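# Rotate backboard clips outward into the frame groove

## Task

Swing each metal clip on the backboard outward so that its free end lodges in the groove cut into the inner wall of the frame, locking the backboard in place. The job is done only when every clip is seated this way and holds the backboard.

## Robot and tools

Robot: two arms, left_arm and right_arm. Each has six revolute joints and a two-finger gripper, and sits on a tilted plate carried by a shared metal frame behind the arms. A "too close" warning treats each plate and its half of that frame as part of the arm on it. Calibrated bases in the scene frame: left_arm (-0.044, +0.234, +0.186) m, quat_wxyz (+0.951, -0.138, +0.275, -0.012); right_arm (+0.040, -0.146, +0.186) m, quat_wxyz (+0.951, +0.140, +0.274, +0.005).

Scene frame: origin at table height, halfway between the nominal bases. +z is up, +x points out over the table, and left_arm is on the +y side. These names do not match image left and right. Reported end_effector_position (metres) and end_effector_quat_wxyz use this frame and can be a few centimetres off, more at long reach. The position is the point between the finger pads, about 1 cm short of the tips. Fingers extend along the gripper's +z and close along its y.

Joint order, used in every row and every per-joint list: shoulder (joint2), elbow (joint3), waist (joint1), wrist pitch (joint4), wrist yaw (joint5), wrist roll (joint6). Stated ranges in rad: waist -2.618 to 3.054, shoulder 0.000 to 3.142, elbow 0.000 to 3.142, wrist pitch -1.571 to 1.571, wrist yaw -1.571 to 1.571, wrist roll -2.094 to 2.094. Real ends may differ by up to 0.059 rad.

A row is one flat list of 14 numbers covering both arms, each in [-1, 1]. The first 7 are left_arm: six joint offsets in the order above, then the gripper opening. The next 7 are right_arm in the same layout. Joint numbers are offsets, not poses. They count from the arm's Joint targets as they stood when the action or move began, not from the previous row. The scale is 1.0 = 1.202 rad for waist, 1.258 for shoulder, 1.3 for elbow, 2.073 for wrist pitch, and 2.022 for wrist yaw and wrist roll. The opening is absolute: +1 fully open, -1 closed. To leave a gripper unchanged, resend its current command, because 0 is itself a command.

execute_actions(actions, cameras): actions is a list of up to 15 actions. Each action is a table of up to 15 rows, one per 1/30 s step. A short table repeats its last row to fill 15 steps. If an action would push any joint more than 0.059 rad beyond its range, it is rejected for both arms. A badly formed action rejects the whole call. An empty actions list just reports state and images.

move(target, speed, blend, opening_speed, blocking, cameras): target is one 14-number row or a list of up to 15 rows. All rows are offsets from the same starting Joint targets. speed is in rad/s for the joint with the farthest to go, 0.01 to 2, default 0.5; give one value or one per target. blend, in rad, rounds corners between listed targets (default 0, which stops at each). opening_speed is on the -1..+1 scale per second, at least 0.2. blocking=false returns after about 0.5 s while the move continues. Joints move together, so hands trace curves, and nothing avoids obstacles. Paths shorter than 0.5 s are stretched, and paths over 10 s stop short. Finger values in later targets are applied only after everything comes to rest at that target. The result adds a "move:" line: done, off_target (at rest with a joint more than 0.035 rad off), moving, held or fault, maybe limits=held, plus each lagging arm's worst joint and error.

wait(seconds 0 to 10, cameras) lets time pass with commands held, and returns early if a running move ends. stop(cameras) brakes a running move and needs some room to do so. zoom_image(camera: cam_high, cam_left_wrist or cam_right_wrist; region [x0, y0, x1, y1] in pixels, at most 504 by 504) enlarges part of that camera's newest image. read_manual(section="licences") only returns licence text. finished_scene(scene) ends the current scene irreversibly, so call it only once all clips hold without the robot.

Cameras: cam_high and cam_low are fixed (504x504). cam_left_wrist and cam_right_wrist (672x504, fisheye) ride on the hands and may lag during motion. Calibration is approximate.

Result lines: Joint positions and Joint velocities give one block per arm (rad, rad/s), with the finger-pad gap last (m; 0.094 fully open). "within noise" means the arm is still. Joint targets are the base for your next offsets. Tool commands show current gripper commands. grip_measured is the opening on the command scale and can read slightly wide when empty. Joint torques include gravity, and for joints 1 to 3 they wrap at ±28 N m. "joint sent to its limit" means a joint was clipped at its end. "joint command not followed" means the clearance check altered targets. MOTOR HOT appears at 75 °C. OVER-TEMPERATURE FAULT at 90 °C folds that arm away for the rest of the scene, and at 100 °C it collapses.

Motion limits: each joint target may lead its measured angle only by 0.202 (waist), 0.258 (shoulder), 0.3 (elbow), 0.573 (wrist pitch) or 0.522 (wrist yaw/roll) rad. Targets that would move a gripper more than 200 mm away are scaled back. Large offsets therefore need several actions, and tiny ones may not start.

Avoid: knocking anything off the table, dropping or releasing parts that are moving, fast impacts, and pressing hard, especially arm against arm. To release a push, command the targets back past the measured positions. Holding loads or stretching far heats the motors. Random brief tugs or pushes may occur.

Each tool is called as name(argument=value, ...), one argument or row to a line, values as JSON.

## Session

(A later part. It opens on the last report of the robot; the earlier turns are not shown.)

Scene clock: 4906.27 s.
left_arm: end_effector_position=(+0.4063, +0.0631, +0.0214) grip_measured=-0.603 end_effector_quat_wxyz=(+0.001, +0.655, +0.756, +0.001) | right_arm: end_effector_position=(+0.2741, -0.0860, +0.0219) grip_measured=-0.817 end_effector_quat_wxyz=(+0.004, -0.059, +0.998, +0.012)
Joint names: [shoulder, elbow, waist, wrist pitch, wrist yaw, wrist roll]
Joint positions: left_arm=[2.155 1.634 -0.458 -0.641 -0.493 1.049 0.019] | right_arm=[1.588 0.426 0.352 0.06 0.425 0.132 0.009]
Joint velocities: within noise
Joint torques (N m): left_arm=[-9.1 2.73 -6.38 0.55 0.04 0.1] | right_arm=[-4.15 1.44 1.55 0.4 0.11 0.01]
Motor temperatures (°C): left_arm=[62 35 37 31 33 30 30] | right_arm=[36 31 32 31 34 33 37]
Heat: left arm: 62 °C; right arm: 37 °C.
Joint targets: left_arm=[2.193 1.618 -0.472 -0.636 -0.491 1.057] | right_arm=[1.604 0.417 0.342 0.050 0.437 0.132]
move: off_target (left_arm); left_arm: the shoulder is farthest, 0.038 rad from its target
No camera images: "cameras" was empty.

move(
  target=[0.004,0.003,-0.0075,-0.002,-0.003,-0.002,-0.6,0,0,0,0,0,0,-1],
  speed=0.08,
  cameras=["cam_left_wrist"],
)

zoom_image(
  camera="cam_left_wrist",
  region=[290, 280, 420, 380],
)

Scene clock: 4923.03 s.
left_arm: end_effector_position=(+0.4045, +0.0602, +0.0213) grip_measured=-0.603 end_effector_quat_wxyz=(+0.000, +0.658, +0.753, +0.003) | right_arm: end_effector_position=(+0.2741, -0.0860, +0.0219) grip_measured=-0.817 end_effector_quat_wxyz=(+0.004, -0.059, +0.998, +0.012)
Joint names: [shoulder, elbow, waist, wrist pitch, wrist yaw, wrist roll]
Joint positions: left_arm=[2.16 1.634 -0.466 -0.641 -0.499 1.049 0.019] | right_arm=[1.588 0.426 0.352 0.06 0.425 0.132 0.009]
Joint velocities: within noise
Joint torques (N m): left_arm=[-9.02 3.1 -6.54 0.51 0.05 0.06] | right_arm=[-4.22 1.43 1.39 0.39 0.1 0]
Motor temperatures (°C): left_arm=[63 35 37 31 33 30 30] | right_arm=[36 31 32 31 34 33 37]
Heat: left arm: 63 °C; right arm: 37 °C.
Joint targets: left_arm=[2.198 1.622 -0.481 -0.640 -0.497 1.053] | right_arm=[1.604 0.417 0.342 0.050 0.437 0.132]
move: off_target (left_arm); left_arm: the shoulder is farthest, 0.038 rad from its target
camera_calibration:
cam_left_wrist: T_world_to_cam=[[-0.994119, -0.0822403, -0.0704573, 0.416172], [-0.10129, 0.936302, 0.336273, 0.0124955], [0.0383141, 0.341432, -0.939125, 0.0802373], [0, 0, 0, 1]] pos_world=[0.411916, -0.00486906, 0.100473]
Images, in order (width x height): cam_left_wrist 672x504.

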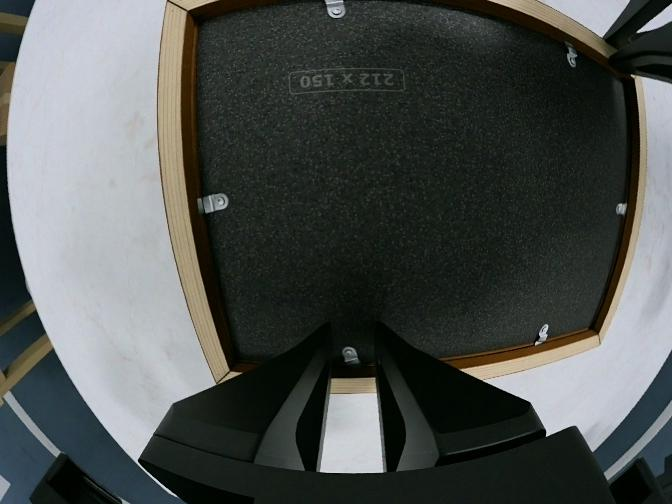

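Scaled by 3.877 from the camera's 672x504 image, which has a finer 960x720 frame.

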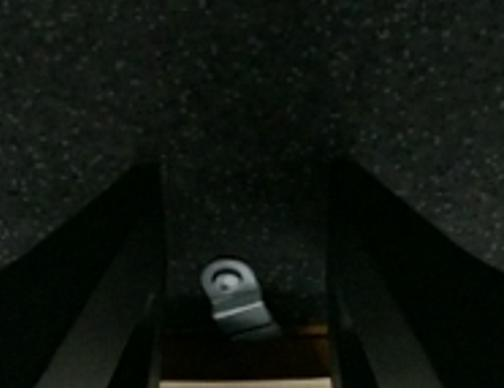

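move(
  target=[-0.005,0,0.0258,0.001,0.0035,0.0035,-0.6,0,0,0,0,0,0,-1],
  speed=0.08,
  cameras=["cam_left_wrist"],
)

zoom_image(
  camera="cam_left_wrist",
  region=[290, 280, 420, 380],
)

Scene clock: 4935.27 s.
left_arm: end_effector_position=(+0.4046, +0.0604, +0.0212) grip_measured=-0.603 end_effector_quat_wxyz=(+0.000, +0.659, +0.752, +0.002) | right_arm: end_effector_position=(+0.2741, -0.0860, +0.0219) grip_measured=-0.817 end_effector_quat_wxyz=(+0.004, -0.059, +0.998, +0.012)
Joint names: [shoulder, elbow, waist, wrist pitch, wrist yaw, wrist roll]
Joint positions: left_arm=[2.16 1.634 -0.465 -0.641 -0.499 1.051 0.019] | right_arm=[1.588 0.426 0.352 0.06 0.425 0.132 0.009]
Joint velocities: within noise
Joint torques (N m): left_arm=[-9.59 3.08 -4 0.51 0.1 0.11] | right_arm=[-4.15 1.47 1.58 0.41 0.15 -0.01]
Motor temperatures (°C): left_arm=[63 35 37 31 33 30 30] | right_arm=[36 31 32 31 34 33 37]
Heat: left arm: 63 °C; right arm: 37 °C.
Joint targets: left_arm=[2.192 1.622 -0.450 -0.638 -0.490 1.060] | right_arm=[1.604 0.417 0.342 0.050 0.437 0.132]
move: done
camera_calibration:
cam_left_wrist: T_world_to_cam=[[-0.994279, -0.0805747, -0.0701164, 0.41619], [-0.0996085, 0.93645, 0.336362, 0.0115996], [0.0385582, 0.341422, -0.939119, 0.0798931], [0, 0, 0, 1]] pos_world=[0.411884, -0.00460526, 0.100309]
Images, in order (width x height): cam_left_wrist 672x504.

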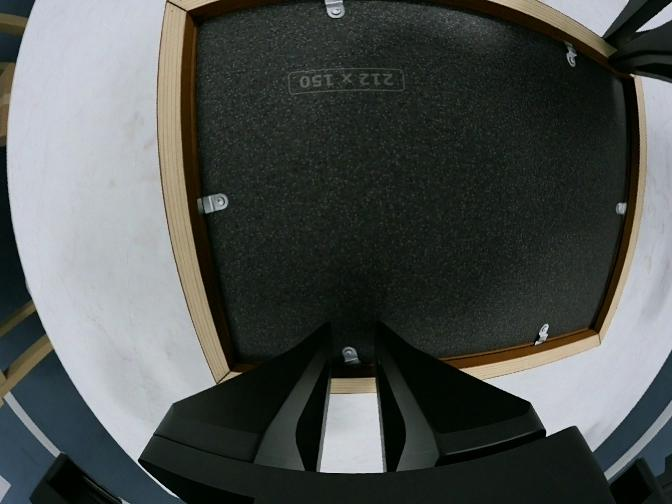

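Scaled by 3.877 from the camera's 672x504 image, which has a finer 960x720 frame.

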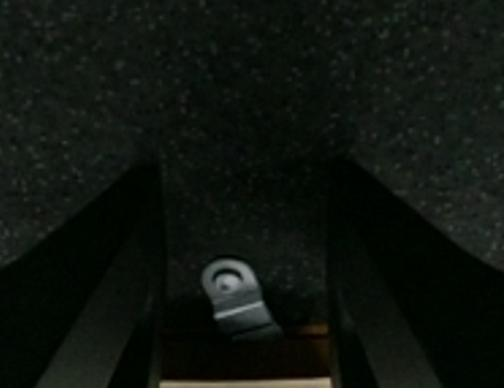

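move(
  target=[0.001,0.002,0.007,0,0.001,0.001,-0.6,0,0,0,0,0,0,-1],
  speed=0.08,
  cameras=["cam_left_wrist"],
)

zoom_image(
  camera="cam_left_wrist",
  region=[290, 280, 420, 380],
)

Scene clock: 4940.27 s.
left_arm: end_effector_position=(+0.4046, +0.0608, +0.0207) grip_measured=-0.603 end_effector_quat_wxyz=(+0.000, +0.659, +0.752, +0.001) | right_arm: end_effector_position=(+0.2741, -0.0860, +0.0219) grip_measured=-0.817 end_effector_quat_wxyz=(+0.004, -0.059, +0.998, +0.012)
Joint names: [shoulder, elbow, waist, wrist pitch, wrist yaw, wrist roll]
Joint positions: left_arm=[2.16 1.634 -0.463 -0.641 -0.495 1.053 0.019] | right_arm=[1.588 0.426 0.352 0.06 0.425 0.132 0.009]
Joint velocities: within noise
Joint torques (N m): left_arm=[-9.52 3.33 -3.49 0.53 0.09 0.1] | right_arm=[-4.41 1.44 1.43 0.4 0.09 -0.03]
Motor temperatures (°C): left_arm=[63 35 37 31 33 30 30] | right_arm=[36 31 32 31 34 33 37]
Heat: left arm: 63 °C; right arm: 37 °C.
Joint targets: left_arm=[2.193 1.624 -0.442 -0.638 -0.488 1.062] | right_arm=[1.604 0.417 0.342 0.050 0.437 0.132]
move: done
camera_calibration:
cam_left_wrist: T_world_to_cam=[[-0.994424, -0.0806777, -0.067912, 0.416177], [-0.0988742, 0.937235, 0.334387, 0.0110763], [0.0366719, 0.339237, -0.939986, 0.0802262], [0, 0, 0, 1]] pos_world=[0.41201, -0.00402056, 0.0999711]
Images, in order (width x height): cam_left_wrist 672x504.

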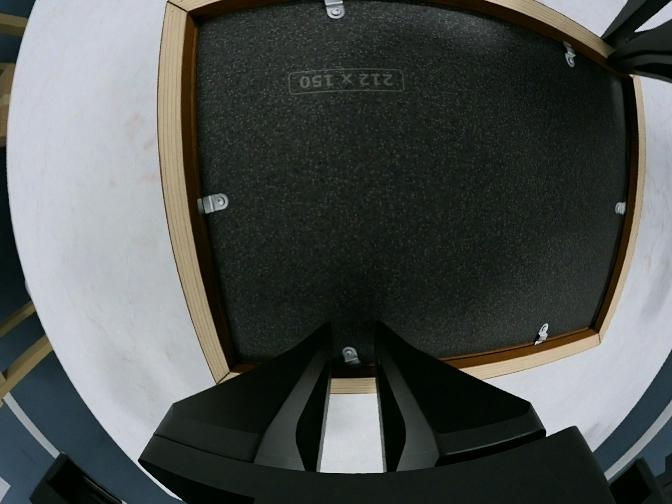

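Scaled by 3.877 from the camera's 672x504 image, which has a finer 960x720 frame.

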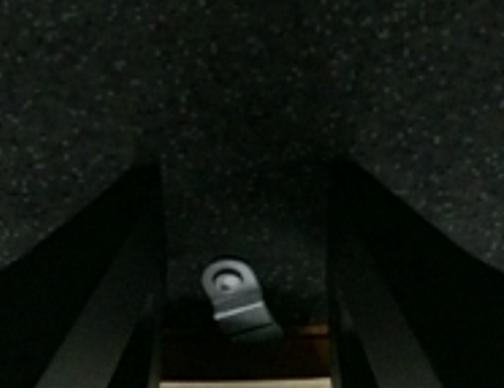

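move(
  target=[-0.006,0.002,0.005,0,0.001,0.001,-0.6,0,0,0,0,0,0,-1],
  speed=0.08,
  cameras=["cam_left_wrist"],
)

zoom_image(
  camera="cam_left_wrist",
  region=[290, 280, 420, 380],
)

Scene clock: 4947.70 s.
left_arm: end_effector_position=(+0.4045, +0.0611, +0.0203) grip_measured=-0.603 end_effector_quat_wxyz=(+0.000, +0.659, +0.752, -0.001) | right_arm: end_effector_position=(+0.2741, -0.0860, +0.0219) grip_measured=-0.817 end_effector_quat_wxyz=(+0.004, -0.059, +0.998, +0.012)
Joint names: [shoulder, elbow, waist, wrist pitch, wrist yaw, wrist roll]
Joint positions: left_arm=[2.16 1.634 -0.461 -0.641 -0.491 1.055 0.019] | right_arm=[1.588 0.426 0.352 0.06 0.425 0.132 0.009]
Joint velocities: within noise
Joint torques (N m): left_arm=[-10.18 3.55 -3.12 0.53 0.07 0.09] | right_arm=[-4.26 1.48 1.51 0.41 0.09 0.03]
Motor temperatures (°C): left_arm=[63 35 36 31 33 30 30] | right_arm=[36 31 32 31 34 33 37]
Heat: left arm: 63 °C; right arm: 37 °C.
Joint targets: left_arm=[2.186 1.627 -0.436 -0.638 -0.486 1.064] | right_arm=[1.604 0.417 0.342 0.050 0.437 0.132]
move: done
camera_calibration:
cam_left_wrist: T_world_to_cam=[[-0.994582, -0.0804854, -0.0657985, 0.41611], [-0.0978934, 0.938114, 0.332204, 0.01058], [0.0349889, 0.336845, -0.94091, 0.0806271], [0, 0, 0, 1]] pos_world=[0.41207, -0.0035933, 0.0997275]
Images, in order (width x height): cam_left_wrist 672x504.

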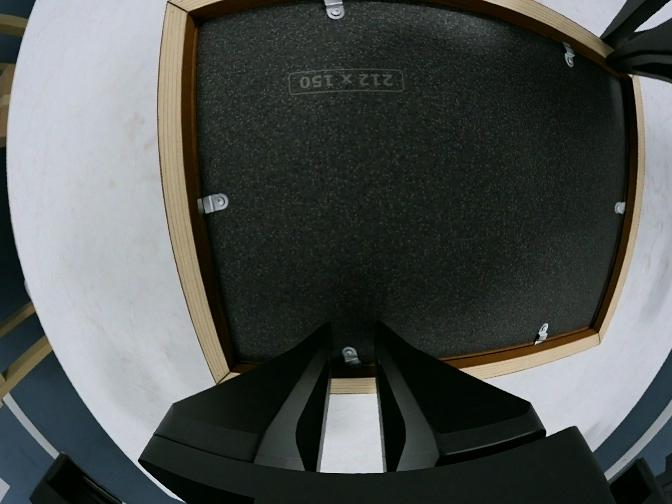

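Scaled by 3.877 from the camera's 672x504 image, which has a finer 960x720 frame.

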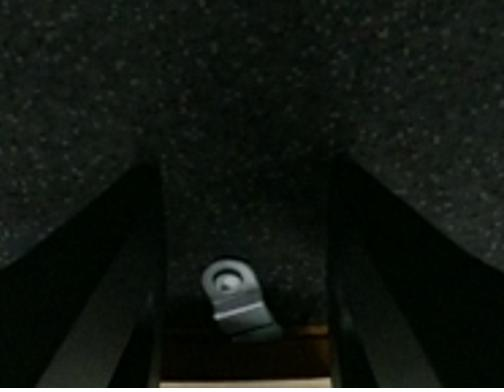

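move(
  target=[0,0,0,0,0,0,-1,0,0,0,0,0,0,-1],
  opening_speed=0.25,
  cameras=[],
)

move(
  target=[0,0,0,0,0,0,-0.6,0,0,0,0,0,0,-1],
  opening_speed=0.4,
  cameras=["cam_left_wrist"],
)

zoom_image(
  camera="cam_left_wrist",
  region=[290, 280, 420, 380],
)

Scene clock: 4957.17 s.
left_arm: end_effector_position=(+0.4108, +0.0618, +0.0199) grip_measured=-0.989 end_effector_quat_wxyz=(+0.008, +0.654, +0.757, +0.005) | right_arm: end_effector_position=(+0.2741, -0.0860, +0.0219) grip_measured=-0.817 end_effector_quat_wxyz=(+0.004, -0.059, +0.998, +0.012)
Joint names: [shoulder, elbow, waist, wrist pitch, wrist yaw, wrist roll]
Joint positions: left_arm=[2.16 1.637 -0.456 -0.62 -0.495 1.056 0] | right_arm=[1.588 0.426 0.352 0.06 0.425 0.132 0.009]
Joint velocities: within noise
Joint torques (N m): left_arm=[-10.25 3.36 -3.49 0.35 0.12 0.1] | right_arm=[-4.4 1.47 1.46 0.4 0.11 -0.02]
Motor temperatures (°C): left_arm=[63 35 36 31 33 30 30] | right_arm=[36 31 32 31 34 33 37]
Heat: left arm: 63 °C; right arm: 37 °C.
Joint targets: left_arm=[2.186 1.627 -0.436 -0.638 -0.486 1.064] | right_arm=[1.604 0.417 0.342 0.050 0.437 0.132]
move: done
No camera images: "cameras" was empty.

Scene clock: 4958.37 s.
left_arm: end_effector_position=(+0.4038, +0.0614, +0.0198) grip_measured=-0.603 end_effector_quat_wxyz=(+0.000, +0.659, +0.752, -0.007) | right_arm: end_effector_position=(+0.2741, -0.0860, +0.0219) grip_measured=-0.817 end_effector_quat_wxyz=(+0.004, -0.059, +0.998, +0.012)
Joint names: [shoulder, elbow, waist, wrist pitch, wrist yaw, wrist roll]
Joint positions: left_arm=[2.16 1.637 -0.456 -0.648 -0.478 1.056 0.019] | right_arm=[1.588 0.426 0.352 0.06 0.425 0.132 0.009]
Joint velocities: within noise
Joint torques (N m): left_arm=[-10.18 3.3 -3.54 0.58 -0.04 0.11] | right_arm=[-4.18 1.55 1.28 0.39 0.13 -0.01]
Motor temperatures (°C): left_arm=[64 35 36 31 33 30 30] | right_arm=[36 31 32 31 34 33 37]
Heat: left arm: 64 °C; right arm: 37 °C.
Joint targets: left_arm=[2.186 1.627 -0.436 -0.638 -0.486 1.064] | right_arm=[1.604 0.417 0.342 0.050 0.437 0.132]
move: done
camera_calibration:
cam_left_wrist: T_world_to_cam=[[-0.995065, -0.0817683, -0.0562021, 0.415487], [-0.0956856, 0.940673, 0.325542, 0.00939673], [0.0262488, 0.329313, -0.943856, 0.0841382], [0, 0, 0, 1]] pos_world=[0.412127, -0.00257341, 0.0997065]
Images, in order (width x height): cam_left_wrist 672x504.

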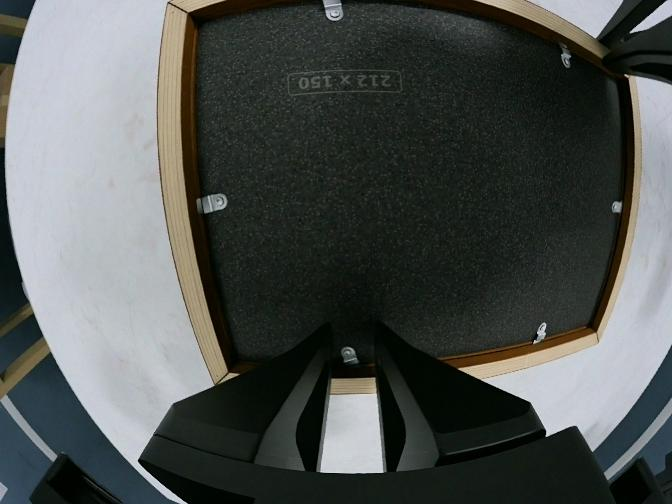

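Scaled by 3.877 from the camera's 672x504 image, which has a finer 960x720 frame.

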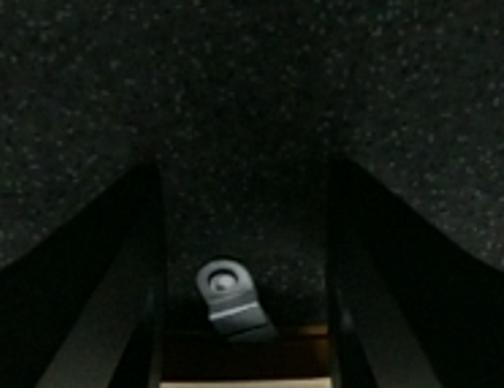

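move(
  target=[
    [-0.0588,0.0215,-0.0424,-0.0265,-0.0114,-0.0218,-0.6,0,0,0,0,0,0,-1],
    [-0.004,-0.0031,-0.010,0.0048,0.0005,-0.004,-0.6,0,0,0,0,0,0,-1],
  ],
  speed=[0.15,0.1],
  cameras=["cam_left_wrist"],
)

zoom_image(
  camera="cam_left_wrist",
  region=[290, 280, 420, 380],
)

Scene clock: 4982.60 s.
left_arm: end_effector_position=(+0.4096, +0.0660, +0.0217) grip_measured=-0.603 end_effector_quat_wxyz=(+0.003, +0.651, +0.759, +0.005) | right_arm: end_effector_position=(+0.2741, -0.0860, +0.0219) grip_measured=-0.817 end_effector_quat_wxyz=(+0.004, -0.059, +0.998, +0.012)
Joint names: [shoulder, elbow, waist, wrist pitch, wrist yaw, wrist roll]
Joint positions: left_arm=[2.153 1.637 -0.453 -0.638 -0.497 1.047 0.019] | right_arm=[1.588 0.426 0.352 0.06 0.425 0.132 0.009]
Joint velocities: within noise
Joint torques (N m): left_arm=[-10.03 2.97 -4.77 0.64 0.14 0.11] | right_arm=[-4.4 1.47 1.36 0.42 0.13 -0.03]
Motor temperatures (°C): left_arm=[64 35 36 31 33 30 30] | right_arm=[36 31 32 31 34 33 37]
Heat: left arm: 64 °C; right arm: 37 °C.
Joint targets: left_arm=[2.181 1.623 -0.448 -0.628 -0.485 1.056] | right_arm=[1.604 0.417 0.342 0.050 0.437 0.132]
move: done
camera_calibration:
cam_left_wrist: T_world_to_cam=[[-0.991884, -0.101091, -0.0771181, 0.422195], [-0.121317, 0.934015, 0.336003, 0.0157295], [0.0380626, 0.342631, -0.938699, 0.0784097], [0, 0, 0, 1]] pos_world=[0.417692, 0.00112291, 0.100877]
Images, in order (width x height): cam_left_wrist 672x504.

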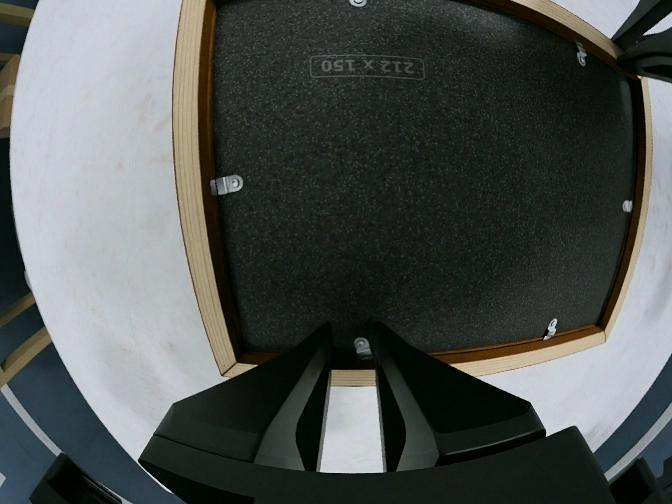

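Scaled by 3.877 from the camera's 672x504 image, which has a finer 960x720 frame.

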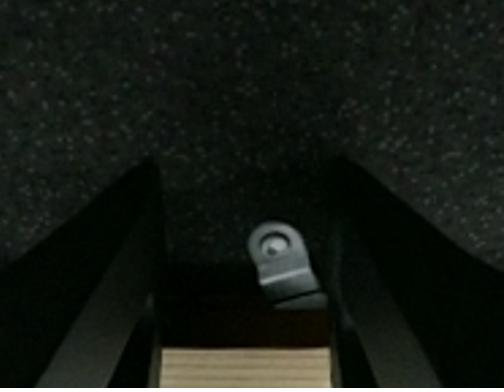

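move(
  target=[
    [-0.0548,0.0169,-0.0366,-0.0299,-0.0119,-0.0178,-0.6,0,0,0,0,0,0,-1],
    [-0.0024,-0.0062,-0.0067,0.0019,0,0,-0.6,0,0,0,0,0,0,-1],
  ],
  speed=[0.15,0.1],
  cameras=["cam_left_wrist"],
)

zoom_image(
  camera="cam_left_wrist",
  region=[290, 280, 420, 380],
)

Scene clock: 5005.97 s.
left_arm: end_effector_position=(+0.4068, +0.0635, +0.0219) grip_measured=-0.603 end_effector_quat_wxyz=(+0.003, +0.654, +0.757, +0.004) | right_arm: end_effector_position=(+0.2741, -0.0860, +0.0219) grip_measured=-0.817 end_effector_quat_wxyz=(+0.004, -0.059, +0.998, +0.012)
Joint names: [shoulder, elbow, waist, wrist pitch, wrist yaw, wrist roll]
Joint positions: left_arm=[2.152 1.628 -0.459 -0.634 -0.498 1.047 0.019] | right_arm=[1.588 0.426 0.352 0.06 0.425 0.132 0.009]
Joint velocities: within noise
Joint torques (N m): left_arm=[-10.25 2.97 -4.9 0.63 0.15 0.1] | right_arm=[-4.36 1.42 1.47 0.36 0.11 0.05]
Motor temperatures (°C): left_arm=[61 35 36 31 33 30 30] | right_arm=[36 31 32 31 34 33 37]
Heat: left arm: 61 °C; right arm: 37 °C.
Joint targets: left_arm=[2.178 1.615 -0.456 -0.624 -0.485 1.056] | right_arm=[1.604 0.417 0.342 0.050 0.437 0.132]
move: done
camera_calibration:
cam_left_wrist: T_world_to_cam=[[-0.992652, -0.0941867, -0.0759704, 0.419011], [-0.114383, 0.935217, 0.335091, 0.0148087], [0.0394876, 0.341319, -0.939118, 0.0790406], [0, 0, 0, 1]] pos_world=[0.414504, -0.0013621, 0.101099]
Images, in order (width x height): cam_left_wrist 672x504.

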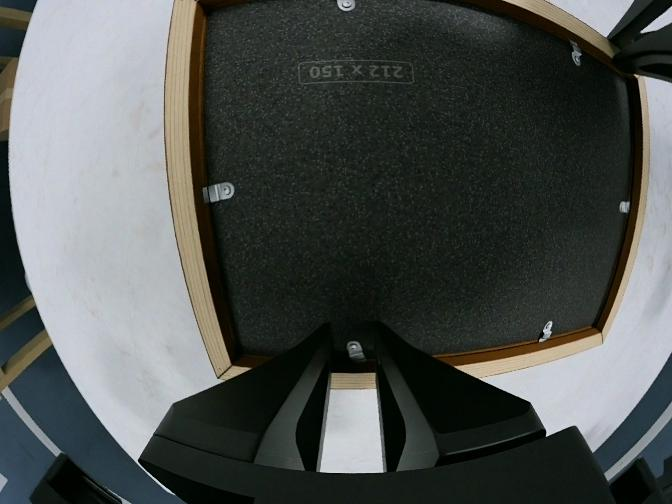

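Scaled by 3.877 from the camera's 672x504 image, which has a finer 960x720 frame.

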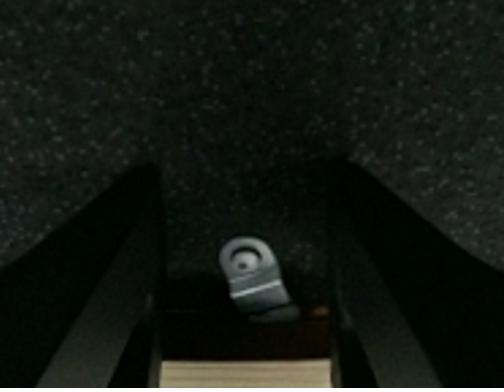

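move(
  target=[
    [-0.0548,0.0169,-0.0366,-0.0299,-0.0119,-0.0178,-0.6,0,0,0,0,0,0,-1],
    [0.0036,0.003,-0.003,0.0019,0,0,-0.6,0,0,0,0,0,0,-1],
  ],
  speed=[0.15,0.1],
  cameras=["cam_left_wrist"],
)

zoom_image(
  camera="cam_left_wrist",
  region=[290, 280, 420, 380],
)

Scene clock: 5018.37 s.
left_arm: end_effector_position=(+0.4065, +0.0608, +0.0217) grip_measured=-0.603 end_effector_quat_wxyz=(+0.005, +0.655, +0.756, +0.004) | right_arm: end_effector_position=(+0.2741, -0.0860, +0.0219) grip_measured=-0.817 end_effector_quat_wxyz=(+0.004, -0.059, +0.998, +0.012)
Joint names: [shoulder, elbow, waist, wrist pitch, wrist yaw, wrist roll]
Joint positions: left_arm=[2.155 1.628 -0.464 -0.629 -0.498 1.047 0.019] | right_arm=[1.588 0.426 0.352 0.06 0.425 0.132 0.009]
Joint velocities: within noise
Joint torques (N m): left_arm=[-10 3.33 -4.92 0.61 0.14 0.11] | right_arm=[-4.38 1.47 1.47 0.42 0.11 0]
Motor temperatures (°C): left_arm=[60 35 36 31 33 30 30] | right_arm=[35 31 32 31 34 33 37]
Heat: left arm: 60 °C; right arm: 37 °C.
Joint targets: left_arm=[2.182 1.618 -0.460 -0.620 -0.485 1.056] | right_arm=[1.604 0.417 0.342 0.050 0.437 0.132]
move: done
camera_calibration:
cam_left_wrist: T_world_to_cam=[[-0.992702, -0.0916338, -0.0783979, 0.418349], [-0.112665, 0.93655, 0.331934, 0.0167068], [0.0430072, 0.338345, -0.940039, 0.078608], [0, 0, 0, 1]] pos_world=[0.413797, -0.00390845, 0.101147]
Images, in order (width x height): cam_left_wrist 672x504.

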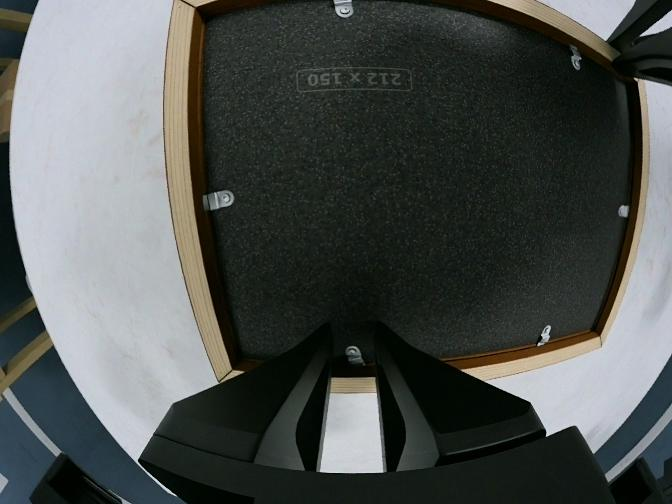

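Scaled by 3.877 from the camera's 672x504 image, which has a finer 960x720 frame.

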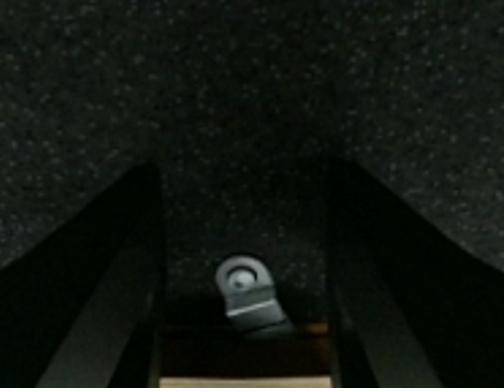

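move(
  target=[-0.008,0.0,0.012,0,0.000,0.0,-0.6,0,0,0,0,0,0,-1],
  speed=0.08,
  cameras=["cam_left_wrist"],
)

zoom_image(
  camera="cam_left_wrist",
  region=[290, 280, 420, 380],
)

Scene clock: 5034.67 s.
left_arm: end_effector_position=(+0.4064, +0.0612, +0.0211) grip_measured=-0.603 end_effector_quat_wxyz=(+0.005, +0.654, +0.756, +0.002) | right_arm: end_effector_position=(+0.2741, -0.0860, +0.0219) grip_measured=-0.817 end_effector_quat_wxyz=(+0.004, -0.059, +0.998, +0.012)
Joint names: [shoulder, elbow, waist, wrist pitch, wrist yaw, wrist roll]
Joint positions: left_arm=[2.155 1.628 -0.461 -0.629 -0.492 1.048 0.019] | right_arm=[1.588 0.426 0.352 0.06 0.425 0.132 0.009]
Joint velocities: within noise
Joint torques (N m): left_arm=[-10.93 3.33 -3.96 0.6 0.1 0.1] | right_arm=[-4.16 1.44 1.4 0.41 0.12 -0.01]
Motor temperatures (°C): left_arm=[63 35 36 31 33 30 30] | right_arm=[35 31 32 31 34 33 37]
Heat: left arm: 63 °C; right arm: 37 °C.
Joint targets: left_arm=[2.172 1.618 -0.445 -0.620 -0.485 1.056] | right_arm=[1.604 0.417 0.342 0.050 0.437 0.132]
move: done
camera_calibration:
cam_left_wrist: T_world_to_cam=[[-0.992772, -0.0935553, -0.0751767, 0.418339], [-0.113253, 0.937586, 0.328796, 0.0167457], [0.039724, 0.334933, -0.941404, 0.0794429], [0, 0, 0, 1]] pos_world=[0.414056, -0.00317075, 0.100731]
Images, in order (width x height): cam_left_wrist 672x504.

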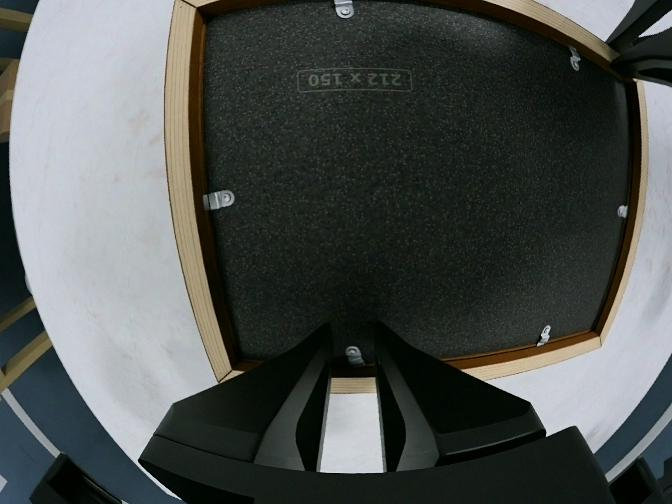

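Scaled by 3.877 from the camera's 672x504 image, which has a finer 960x720 frame.

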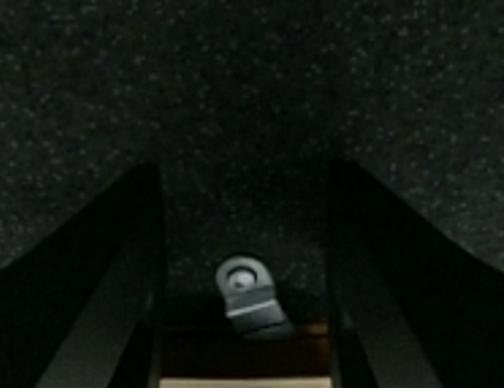

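move(
  target=[-0.008,0.0,0.005,0,0.000,0.0,-0.6,0,0,0,0,0,0,-1],
  speed=0.08,
  cameras=["cam_left_wrist"],
)

zoom_image(
  camera="cam_left_wrist",
  region=[290, 280, 420, 380],
)

Scene clock: 5041.77 s.
left_arm: end_effector_position=(+0.4064, +0.0615, +0.0208) grip_measured=-0.603 end_effector_quat_wxyz=(+0.005, +0.654, +0.757, +0.001) | right_arm: end_effector_position=(+0.2741, -0.0860, +0.0219) grip_measured=-0.817 end_effector_quat_wxyz=(+0.004, -0.059, +0.998, +0.012)
Joint names: [shoulder, elbow, waist, wrist pitch, wrist yaw, wrist roll]
Joint positions: left_arm=[2.155 1.628 -0.459 -0.629 -0.49 1.048 0.019] | right_arm=[1.588 0.426 0.352 0.06 0.425 0.132 0.009]
Joint velocities: within noise
Joint torques (N m): left_arm=[-11.84 3.3 -3.54 0.6 0.07 0.09] | right_arm=[-4.19 1.35 1.57 0.42 0.12 0.02]
Motor temperatures (°C): left_arm=[64 35 36 31 33 30 30] | right_arm=[35 31 32 31 34 33 37]
Heat: left arm: 64 °C; right arm: 37 °C.
Joint targets: left_arm=[2.162 1.618 -0.439 -0.620 -0.485 1.056] | right_arm=[1.604 0.417 0.342 0.050 0.437 0.132]
move: done
camera_calibration:
cam_left_wrist: T_world_to_cam=[[-0.992749, -0.0948597, -0.0738263, 0.418386], [-0.113986, 0.937882, 0.327695, 0.0168607], [0.0381553, 0.333734, -0.941895, 0.0797645], [0, 0, 0, 1]] pos_world=[0.414231, -0.00274551, 0.100492]
Images, in order (width x height): cam_left_wrist 672x504.

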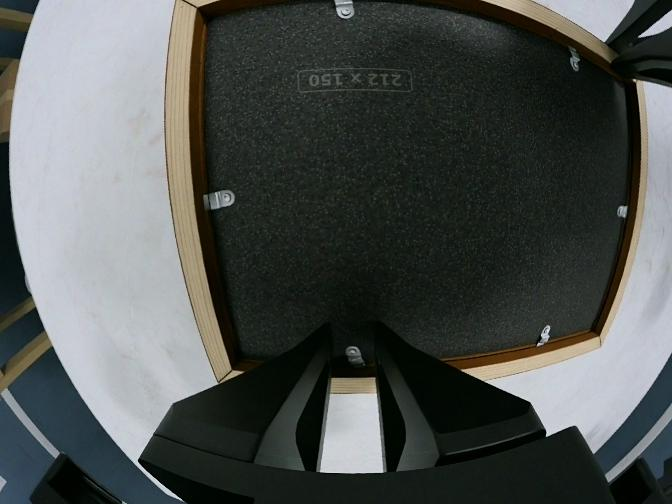

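Scaled by 3.877 from the camera's 672x504 image, which has a finer 960x720 frame.

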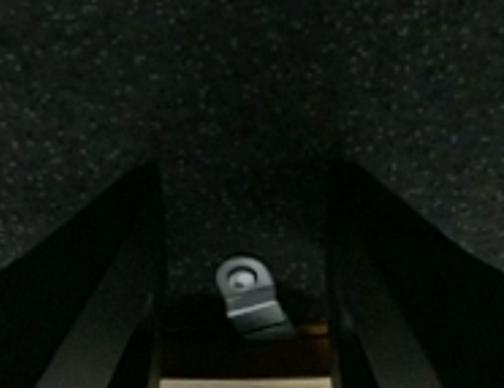

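move(
  target=[-0.008,0.0,0.003,0,0.000,0.0,-0.6,0,0,0,0,0,0,-1],
  speed=0.08,
  cameras=["cam_left_wrist"],
)

zoom_image(
  camera="cam_left_wrist",
  region=[290, 280, 420, 380],
)

Scene clock: 5053.23 s.
left_arm: end_effector_position=(+0.4067, +0.0618, +0.0208) grip_measured=-0.603 end_effector_quat_wxyz=(+0.005, +0.653, +0.757, -0.001) | right_arm: end_effector_position=(+0.2741, -0.0860, +0.0219) grip_measured=-0.817 end_effector_quat_wxyz=(+0.004, -0.059, +0.998, +0.012)
Joint names: [shoulder, elbow, waist, wrist pitch, wrist yaw, wrist roll]
Joint positions: left_arm=[2.154 1.628 -0.457 -0.629 -0.486 1.048 0.019] | right_arm=[1.588 0.426 0.352 0.06 0.425 0.132 0.009]
Joint velocities: within noise
Joint torques (N m): left_arm=[-12.66 3.3 -3.43 0.6 0.04 0.1] | right_arm=[-4.22 1.44 1.37 0.41 0.1 -0.04]
Motor temperatures (°C): left_arm=[66 34 36 31 33 30 30] | right_arm=[35 31 32 31 34 33 37]
Heat: left arm: 66 °C; right arm: 37 °C.
Joint targets: left_arm=[2.152 1.618 -0.435 -0.620 -0.485 1.056] | right_arm=[1.604 0.417 0.342 0.050 0.437 0.132]
move: done
camera_calibration:
cam_left_wrist: T_world_to_cam=[[-0.992622, -0.0971081, -0.0726006, 0.418758], [-0.115598, 0.938599, 0.325066, 0.017234], [0.0365763, 0.33106, -0.9429, 0.0804986], [0, 0, 0, 1]] pos_world=[0.414717, -0.00216091, 0.100702]
Images, in order (width x height): cam_left_wrist 672x504.

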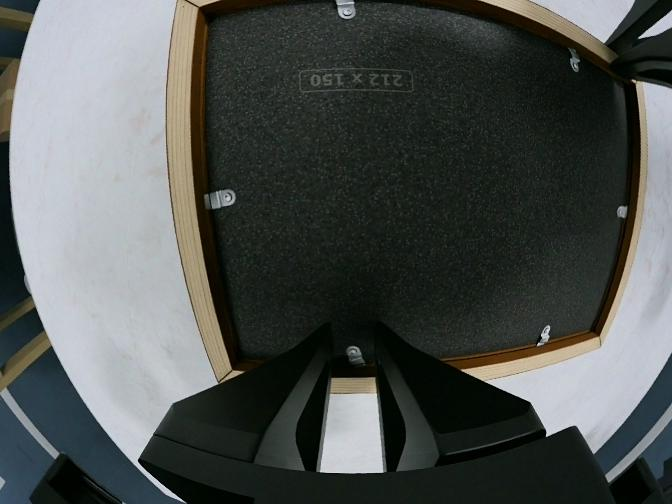

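Scaled by 3.877 from the camera's 672x504 image, which has a finer 960x720 frame.

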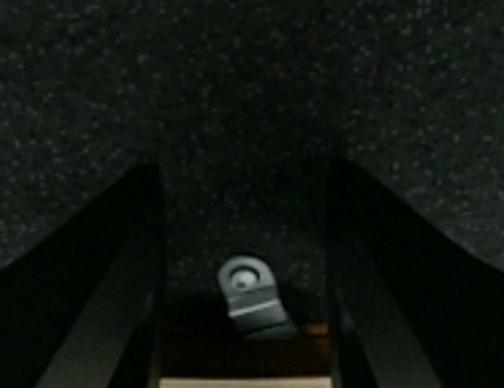

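move(
  target=[0,0,0,0,0,0,-1,0,0,0,0,0,0,-1],
  opening_speed=0.25,
  cameras=["cam_left_wrist"],
)

move(
  target=[0,0,0,0,0,0,-0.6,0,0,0,0,0,0,-1],
  opening_speed=0.4,
  cameras=["cam_left_wrist"],
)

zoom_image(
  camera="cam_left_wrist",
  region=[290, 280, 420, 380],
)

Scene clock: 5064.40 s.
left_arm: end_effector_position=(+0.4116, +0.0628, +0.0207) grip_measured=-0.989 end_effector_quat_wxyz=(+0.012, +0.648, +0.761, +0.003) | right_arm: end_effector_position=(+0.2741, -0.0860, +0.0219) grip_measured=-0.817 end_effector_quat_wxyz=(+0.004, -0.059, +0.998, +0.012)
Joint names: [shoulder, elbow, waist, wrist pitch, wrist yaw, wrist roll]
Joint positions: left_arm=[2.151 1.628 -0.452 -0.612 -0.486 1.048 0] | right_arm=[1.588 0.426 0.352 0.06 0.425 0.132 0.009]
Joint velocities: within noise
Joint torques (N m): left_arm=[-12.52 3.36 -3.79 0.45 0.03 0.11] | right_arm=[-4.21 1.43 1.44 0.39 0.13 -0.02]
Motor temperatures (°C): left_arm=[66 34 35 31 33 30 30] | right_arm=[35 31 32 31 34 33 37]
Heat: left arm: 66 °C; right arm: 37 °C.
Joint targets: left_arm=[2.152 1.618 -0.435 -0.620 -0.485 1.056] | right_arm=[1.604 0.417 0.342 0.050 0.437 0.132]
move: done
camera_calibration:
cam_left_wrist: T_world_to_cam=[[-0.990134, -0.109917, -0.0869113, 0.423755], [-0.1322, 0.938388, 0.319297, 0.023896], [0.0464603, 0.327636, -0.943661, 0.0760601], [0, 0, 0, 1]] pos_world=[0.4192, -0.000765658, 0.100974]
Images, in order (width x height): cam_left_wrist 672x504.

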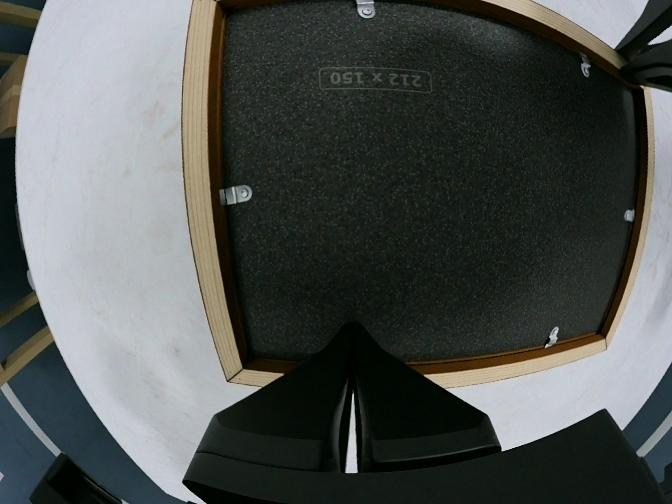

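Scene clock: 5065.60 s.
left_arm: end_effector_position=(+0.4097, +0.0634, +0.0206) grip_measured=-0.603 end_effector_quat_wxyz=(+0.009, +0.650, +0.760, +0.001) | right_arm: end_effector_position=(+0.2741, -0.0860, +0.0219) grip_measured=-0.817 end_effector_quat_wxyz=(+0.004, -0.059, +0.998, +0.012)
Joint names: [shoulder, elbow, waist, wrist pitch, wrist yaw, wrist roll]
Joint positions: left_arm=[2.151 1.628 -0.452 -0.621 -0.485 1.048 0.019] | right_arm=[1.588 0.426 0.352 0.06 0.425 0.132 0.009]
Joint velocities: within noise
Joint torques (N m): left_arm=[-12.49 3.33 -3.78 0.52 0.03 0.09] | right_arm=[-4.19 1.32 1.61 0.38 0.12 -0.04]
Motor temperatures (°C): left_arm=[66 34 35 31 33 30 30] | right_arm=[35 31 32 31 34 33 37]
Heat: left arm: 66 °C; right arm: 37 °C.
Joint targets: left_arm=[2.152 1.618 -0.435 -0.620 -0.485 1.056] | right_arm=[1.604 0.417 0.342 0.050 0.437 0.132]
move: done
camera_calibration:
cam_left_wrist: T_world_to_cam=[[-0.991191, -0.10562, -0.0799035, 0.421965], [-0.125969, 0.938125, 0.322572, 0.0204462], [0.0408894, 0.329795, -0.943166, 0.0780324], [0, 0, 0, 1]] pos_world=[0.417632, -0.000347877, 0.100719]
Images, in order (width x height): cam_left_wrist 672x504.

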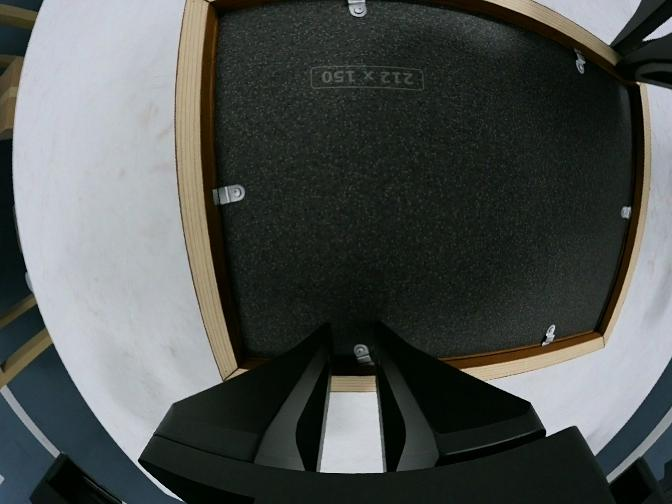

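Scaled by 3.877 from the camera's 672x504 image, which has a finer 960x720 frame.

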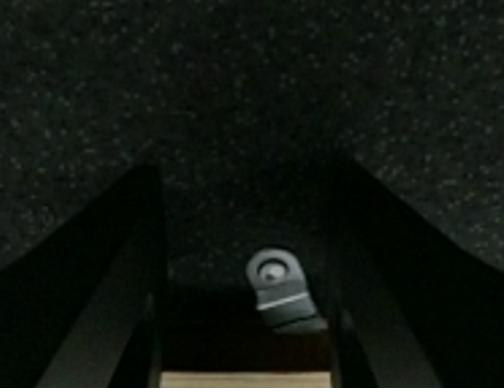

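move(
  target=[
    [-0.0453,0.0208,-0.035,-0.0338,-0.01,-0.0129,-0.6,0,0,0,0,0,0,-1],
    [-0.0819,-0.0738,-0.0358,-0.0048,-0.007,-0.7938,-1,0,0,0,0,0,0,-1],
  ],
  speed=[0.15,0.8],
  cameras=["cam_left_wrist"],
)

zoom_image(
  camera="cam_left_wrist",
  region=[290, 250, 420, 350],
)

Scene clock: 5173.07 s.
left_arm: end_effector_position=(+0.3905, +0.0768, +0.0331) grip_measured=-0.989 end_effector_quat_wxyz=(-0.005, -0.075, +0.997, +0.006) | right_arm: end_effector_position=(+0.2741, -0.0860, +0.0219) grip_measured=-0.817 end_effector_quat_wxyz=(+0.004, -0.059, +0.998, +0.012)
Joint names: [shoulder, elbow, waist, wrist pitch, wrist yaw, wrist roll]
Joint positions: left_arm=[2.077 1.536 -0.459 -0.642 -0.498 -0.54 0] | right_arm=[1.588 0.426 0.352 0.06 0.425 0.132 0.009]
Joint velocities: within noise
Joint torques (N m): left_arm=[-14.67 2.88 -6.63 0.58 0.01 -0.07] | right_arm=[-4.38 1.44 1.39 0.41 0.1 -0.01]
Motor temperatures (°C): left_arm=[64 34 35 31 33 30 30] | right_arm=[35 31 32 31 34 33 37]
Heat: left arm: 64 °C; right arm: 37 °C.
Joint targets: left_arm=[2.049 1.522 -0.479 -0.630 -0.499 -0.549] | right_arm=[1.604 0.417 0.342 0.050 0.437 0.132]
move: done
camera_calibration:
cam_left_wrist: T_world_to_cam=[[0.0980523, -0.992059, -0.078774, 0.0480404], [-0.931918, -0.119303, 0.342483, 0.396726], [-0.349161, 0.0398296, -0.936216, 0.260507], [0, 0, 0, 1]] pos_world=[0.455965, 0.0846136, 0.111803]
Images, in order (width x height): cam_left_wrist 672x504.

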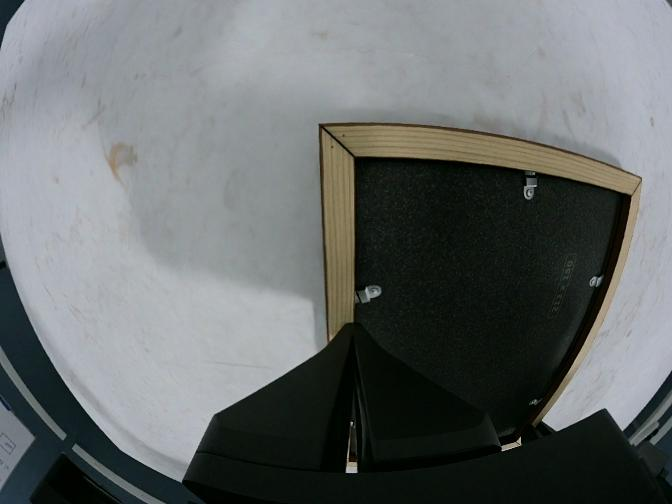

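Scaled by 3.877 from the camera's 672x504 image, which has a finer 960x720 frame.

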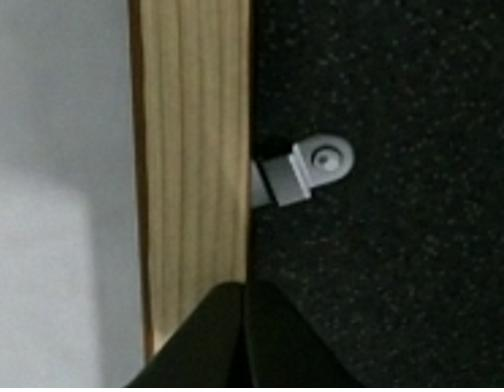

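move(
  target=[
    [0.0604,0.0523,-0.0125,-0.0227,-0.0059,-0.0094,-1,0,0,0,0,0,0,-1],
    [0.0787,0.0292,0.0175,0.0043,0.0045,0.0059,-1,0,0,0,0,0,0,-1],
  ],
  speed=[0.15,0.1],
  cameras=["cam_left_wrist"],
)

zoom_image(
  camera="cam_left_wrist",
  region=[290, 270, 420, 370],
)

Scene clock: 5203.23 s.
left_arm: end_effector_position=(+0.3935, +0.0686, +0.0232) grip_measured=-0.989 end_effector_quat_wxyz=(-0.005, -0.077, +0.997, +0.006) | right_arm: end_effector_position=(+0.2741, -0.0860, +0.0219) grip_measured=-0.817 end_effector_quat_wxyz=(+0.004, -0.059, +0.998, +0.012)
Joint names: [shoulder, elbow, waist, wrist pitch, wrist yaw, wrist roll]
Joint positions: left_arm=[2.124 1.574 -0.461 -0.634 -0.497 -0.546 0] | right_arm=[1.588 0.426 0.352 0.06 0.425 0.132 0.009]
Joint velocities: within noise
Joint torques (N m): left_arm=[-10 2.89 -4.77 0.57 0.09 0.11] | right_arm=[-4.19 1.54 1.36 0.39 0.13 -0.04]
Motor temperatures (°C): left_arm=[73 35 37 31 33 30 30] | right_arm=[35 31 32 31 34 33 37]
Heat: left arm: 73 °C; right arm: 37 °C.
Joint targets: left_arm=[2.148 1.560 -0.457 -0.621 -0.490 -0.537] | right_arm=[1.604 0.417 0.342 0.050 0.437 0.132]
move: done
camera_calibration:
cam_left_wrist: T_world_to_cam=[[0.102204, -0.991719, -0.0777664, 0.0371968], [-0.931336, -0.122862, 0.342808, 0.401981], [-0.349524, 0.0373904, -0.936181, 0.252888], [0, 0, 0, 1]] pos_world=[0.458969, 0.0768215, 0.10184]
Images, in order (width x height): cam_left_wrist 672x504.

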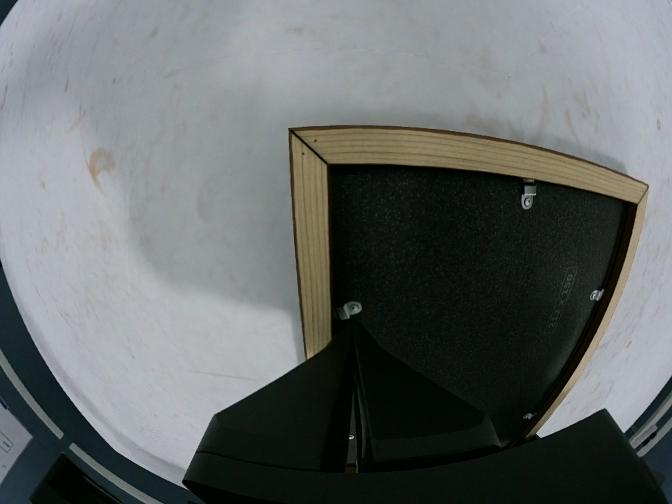

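Scaled by 3.877 from the camera's 672x504 image, which has a finer 960x720 frame.

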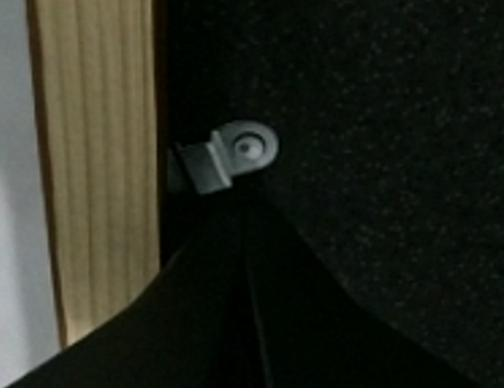

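move(
  target=[
    [0.0008,-0.0062,0.0083,0.0043,0.002,0.004,-1,0,0,0,0,0,0,-1],
    [0.0119,0.0369,0.0117,-0.0092,0.003,0.0064,-1,0,0,0,0,0,0,-1],
  ],
  speed=[0.1,0.06],
  cameras=["cam_left_wrist"],
)

zoom_image(
  camera="cam_left_wrist",
  region=[290, 270, 420, 370],
)

Scene clock: 5219.20 s.
left_arm: end_effector_position=(+0.3946, +0.0689, +0.0211) grip_measured=-0.989 end_effector_quat_wxyz=(-0.010, -0.072, +0.997, +0.004) | right_arm: end_effector_position=(+0.2741, -0.0860, +0.0219) grip_measured=-0.817 end_effector_quat_wxyz=(+0.004, -0.059, +0.998, +0.012)
Joint names: [shoulder, elbow, waist, wrist pitch, wrist yaw, wrist roll]
Joint positions: left_arm=[2.133 1.589 -0.454 -0.645 -0.488 -0.533 0] | right_arm=[1.588 0.426 0.352 0.06 0.425 0.132 0.009]
Joint velocities: within noise
Joint torques (N m): left_arm=[-9.63 5.94 -4.15 0.49 0.07 0.11] | right_arm=[-4.48 1.51 1.47 0.4 0.07 -0.03]
Motor temperatures (°C): left_arm=[66 35 36 31 33 30 30] | right_arm=[35 31 32 31 34 33 37]
Heat: left arm: 66 °C; right arm: 37 °C.
Joint targets: left_arm=[2.163 1.608 -0.443 -0.640 -0.484 -0.524] | right_arm=[1.604 0.417 0.342 0.050 0.437 0.132]
move: done
camera_calibration:
cam_left_wrist: T_world_to_cam=[[0.0918797, -0.992999, -0.0742358, 0.0413317], [-0.92925, -0.112294, 0.351971, 0.401985], [-0.357843, 0.0366446, -0.933062, 0.254583], [0, 0, 0, 1]] pos_world=[0.460848, 0.0768538, 0.0991228]
Images, in order (width x height): cam_left_wrist 672x504.

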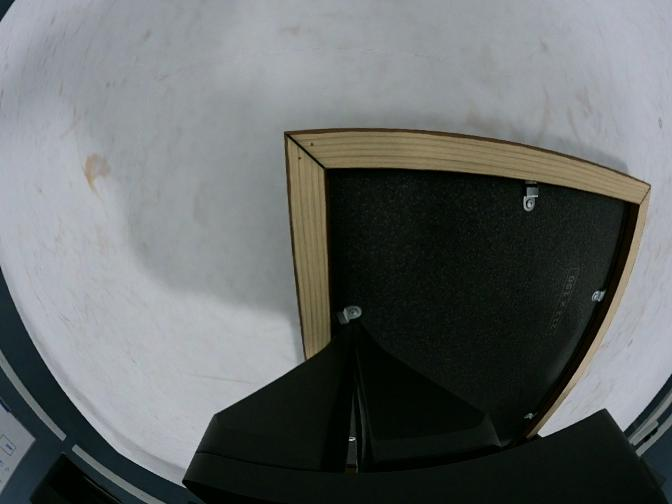

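Scaled by 3.877 from the camera's 672x504 image, which has a finer 960x720 frame.

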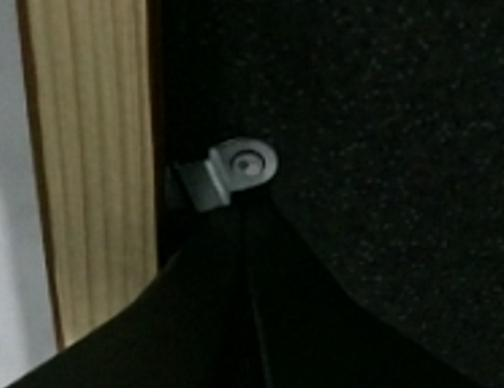

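move(
  target=[0.0095,0.018,0.009,-0.006,0.0015,0.003,-1,0,0,0,0,0,0,-1],
  speed=0.06,
  cameras=["cam_left_wrist"],
)

zoom_image(
  camera="cam_left_wrist",
  region=[290, 270, 420, 370],
)

Scene clock: 5229.67 s.
left_arm: end_effector_position=(+0.3963, +0.0691, +0.0210) grip_measured=-0.989 end_effector_quat_wxyz=(-0.017, -0.070, +0.997, +0.000) | right_arm: end_effector_position=(+0.2741, -0.0860, +0.0219) grip_measured=-0.817 end_effector_quat_wxyz=(+0.004, -0.059, +0.998, +0.012)
Joint names: [shoulder, elbow, waist, wrist pitch, wrist yaw, wrist roll]
Joint positions: left_arm=[2.142 1.613 -0.448 -0.668 -0.473 -0.527 0] | right_arm=[1.588 0.426 0.352 0.06 0.425 0.132 0.009]
Joint velocities: within noise
Joint torques (N m): left_arm=[-9.42 5.91 -3.81 0.58 -0.01 0.09] | right_arm=[-4.16 1.48 1.37 0.44 0.09 0]
Motor temperatures (°C): left_arm=[66 35 36 31 33 30 30] | right_arm=[35 31 32 31 34 33 37]
Heat: left arm: 66 °C; right arm: 37 °C.
Joint targets: left_arm=[2.175 1.632 -0.433 -0.653 -0.481 -0.518] | right_arm=[1.604 0.417 0.342 0.050 0.437 0.132]
move: done
camera_calibration:
cam_left_wrist: T_world_to_cam=[[0.0869837, -0.993892, -0.0679201, 0.0431924], [-0.92496, -0.105895, 0.365015, 0.401236], [-0.369978, 0.031073, -0.928521, 0.260189], [0, 0, 0, 1]] pos_world=[0.463634, 0.0773326, 0.0980679]
Images, in order (width x height): cam_left_wrist 672x504.

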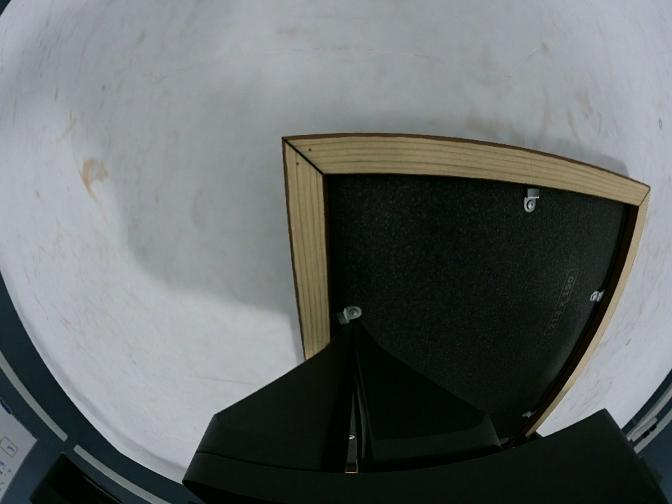

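Scaled by 3.877 from the camera's 672x504 image, which has a finer 960x720 frame.

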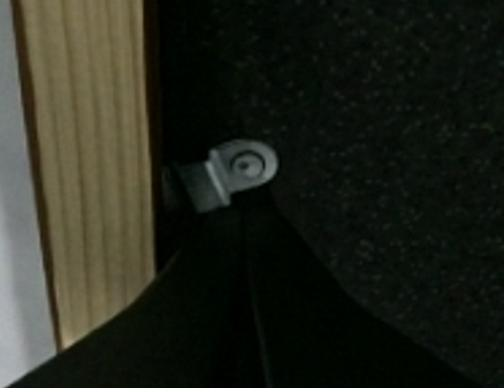

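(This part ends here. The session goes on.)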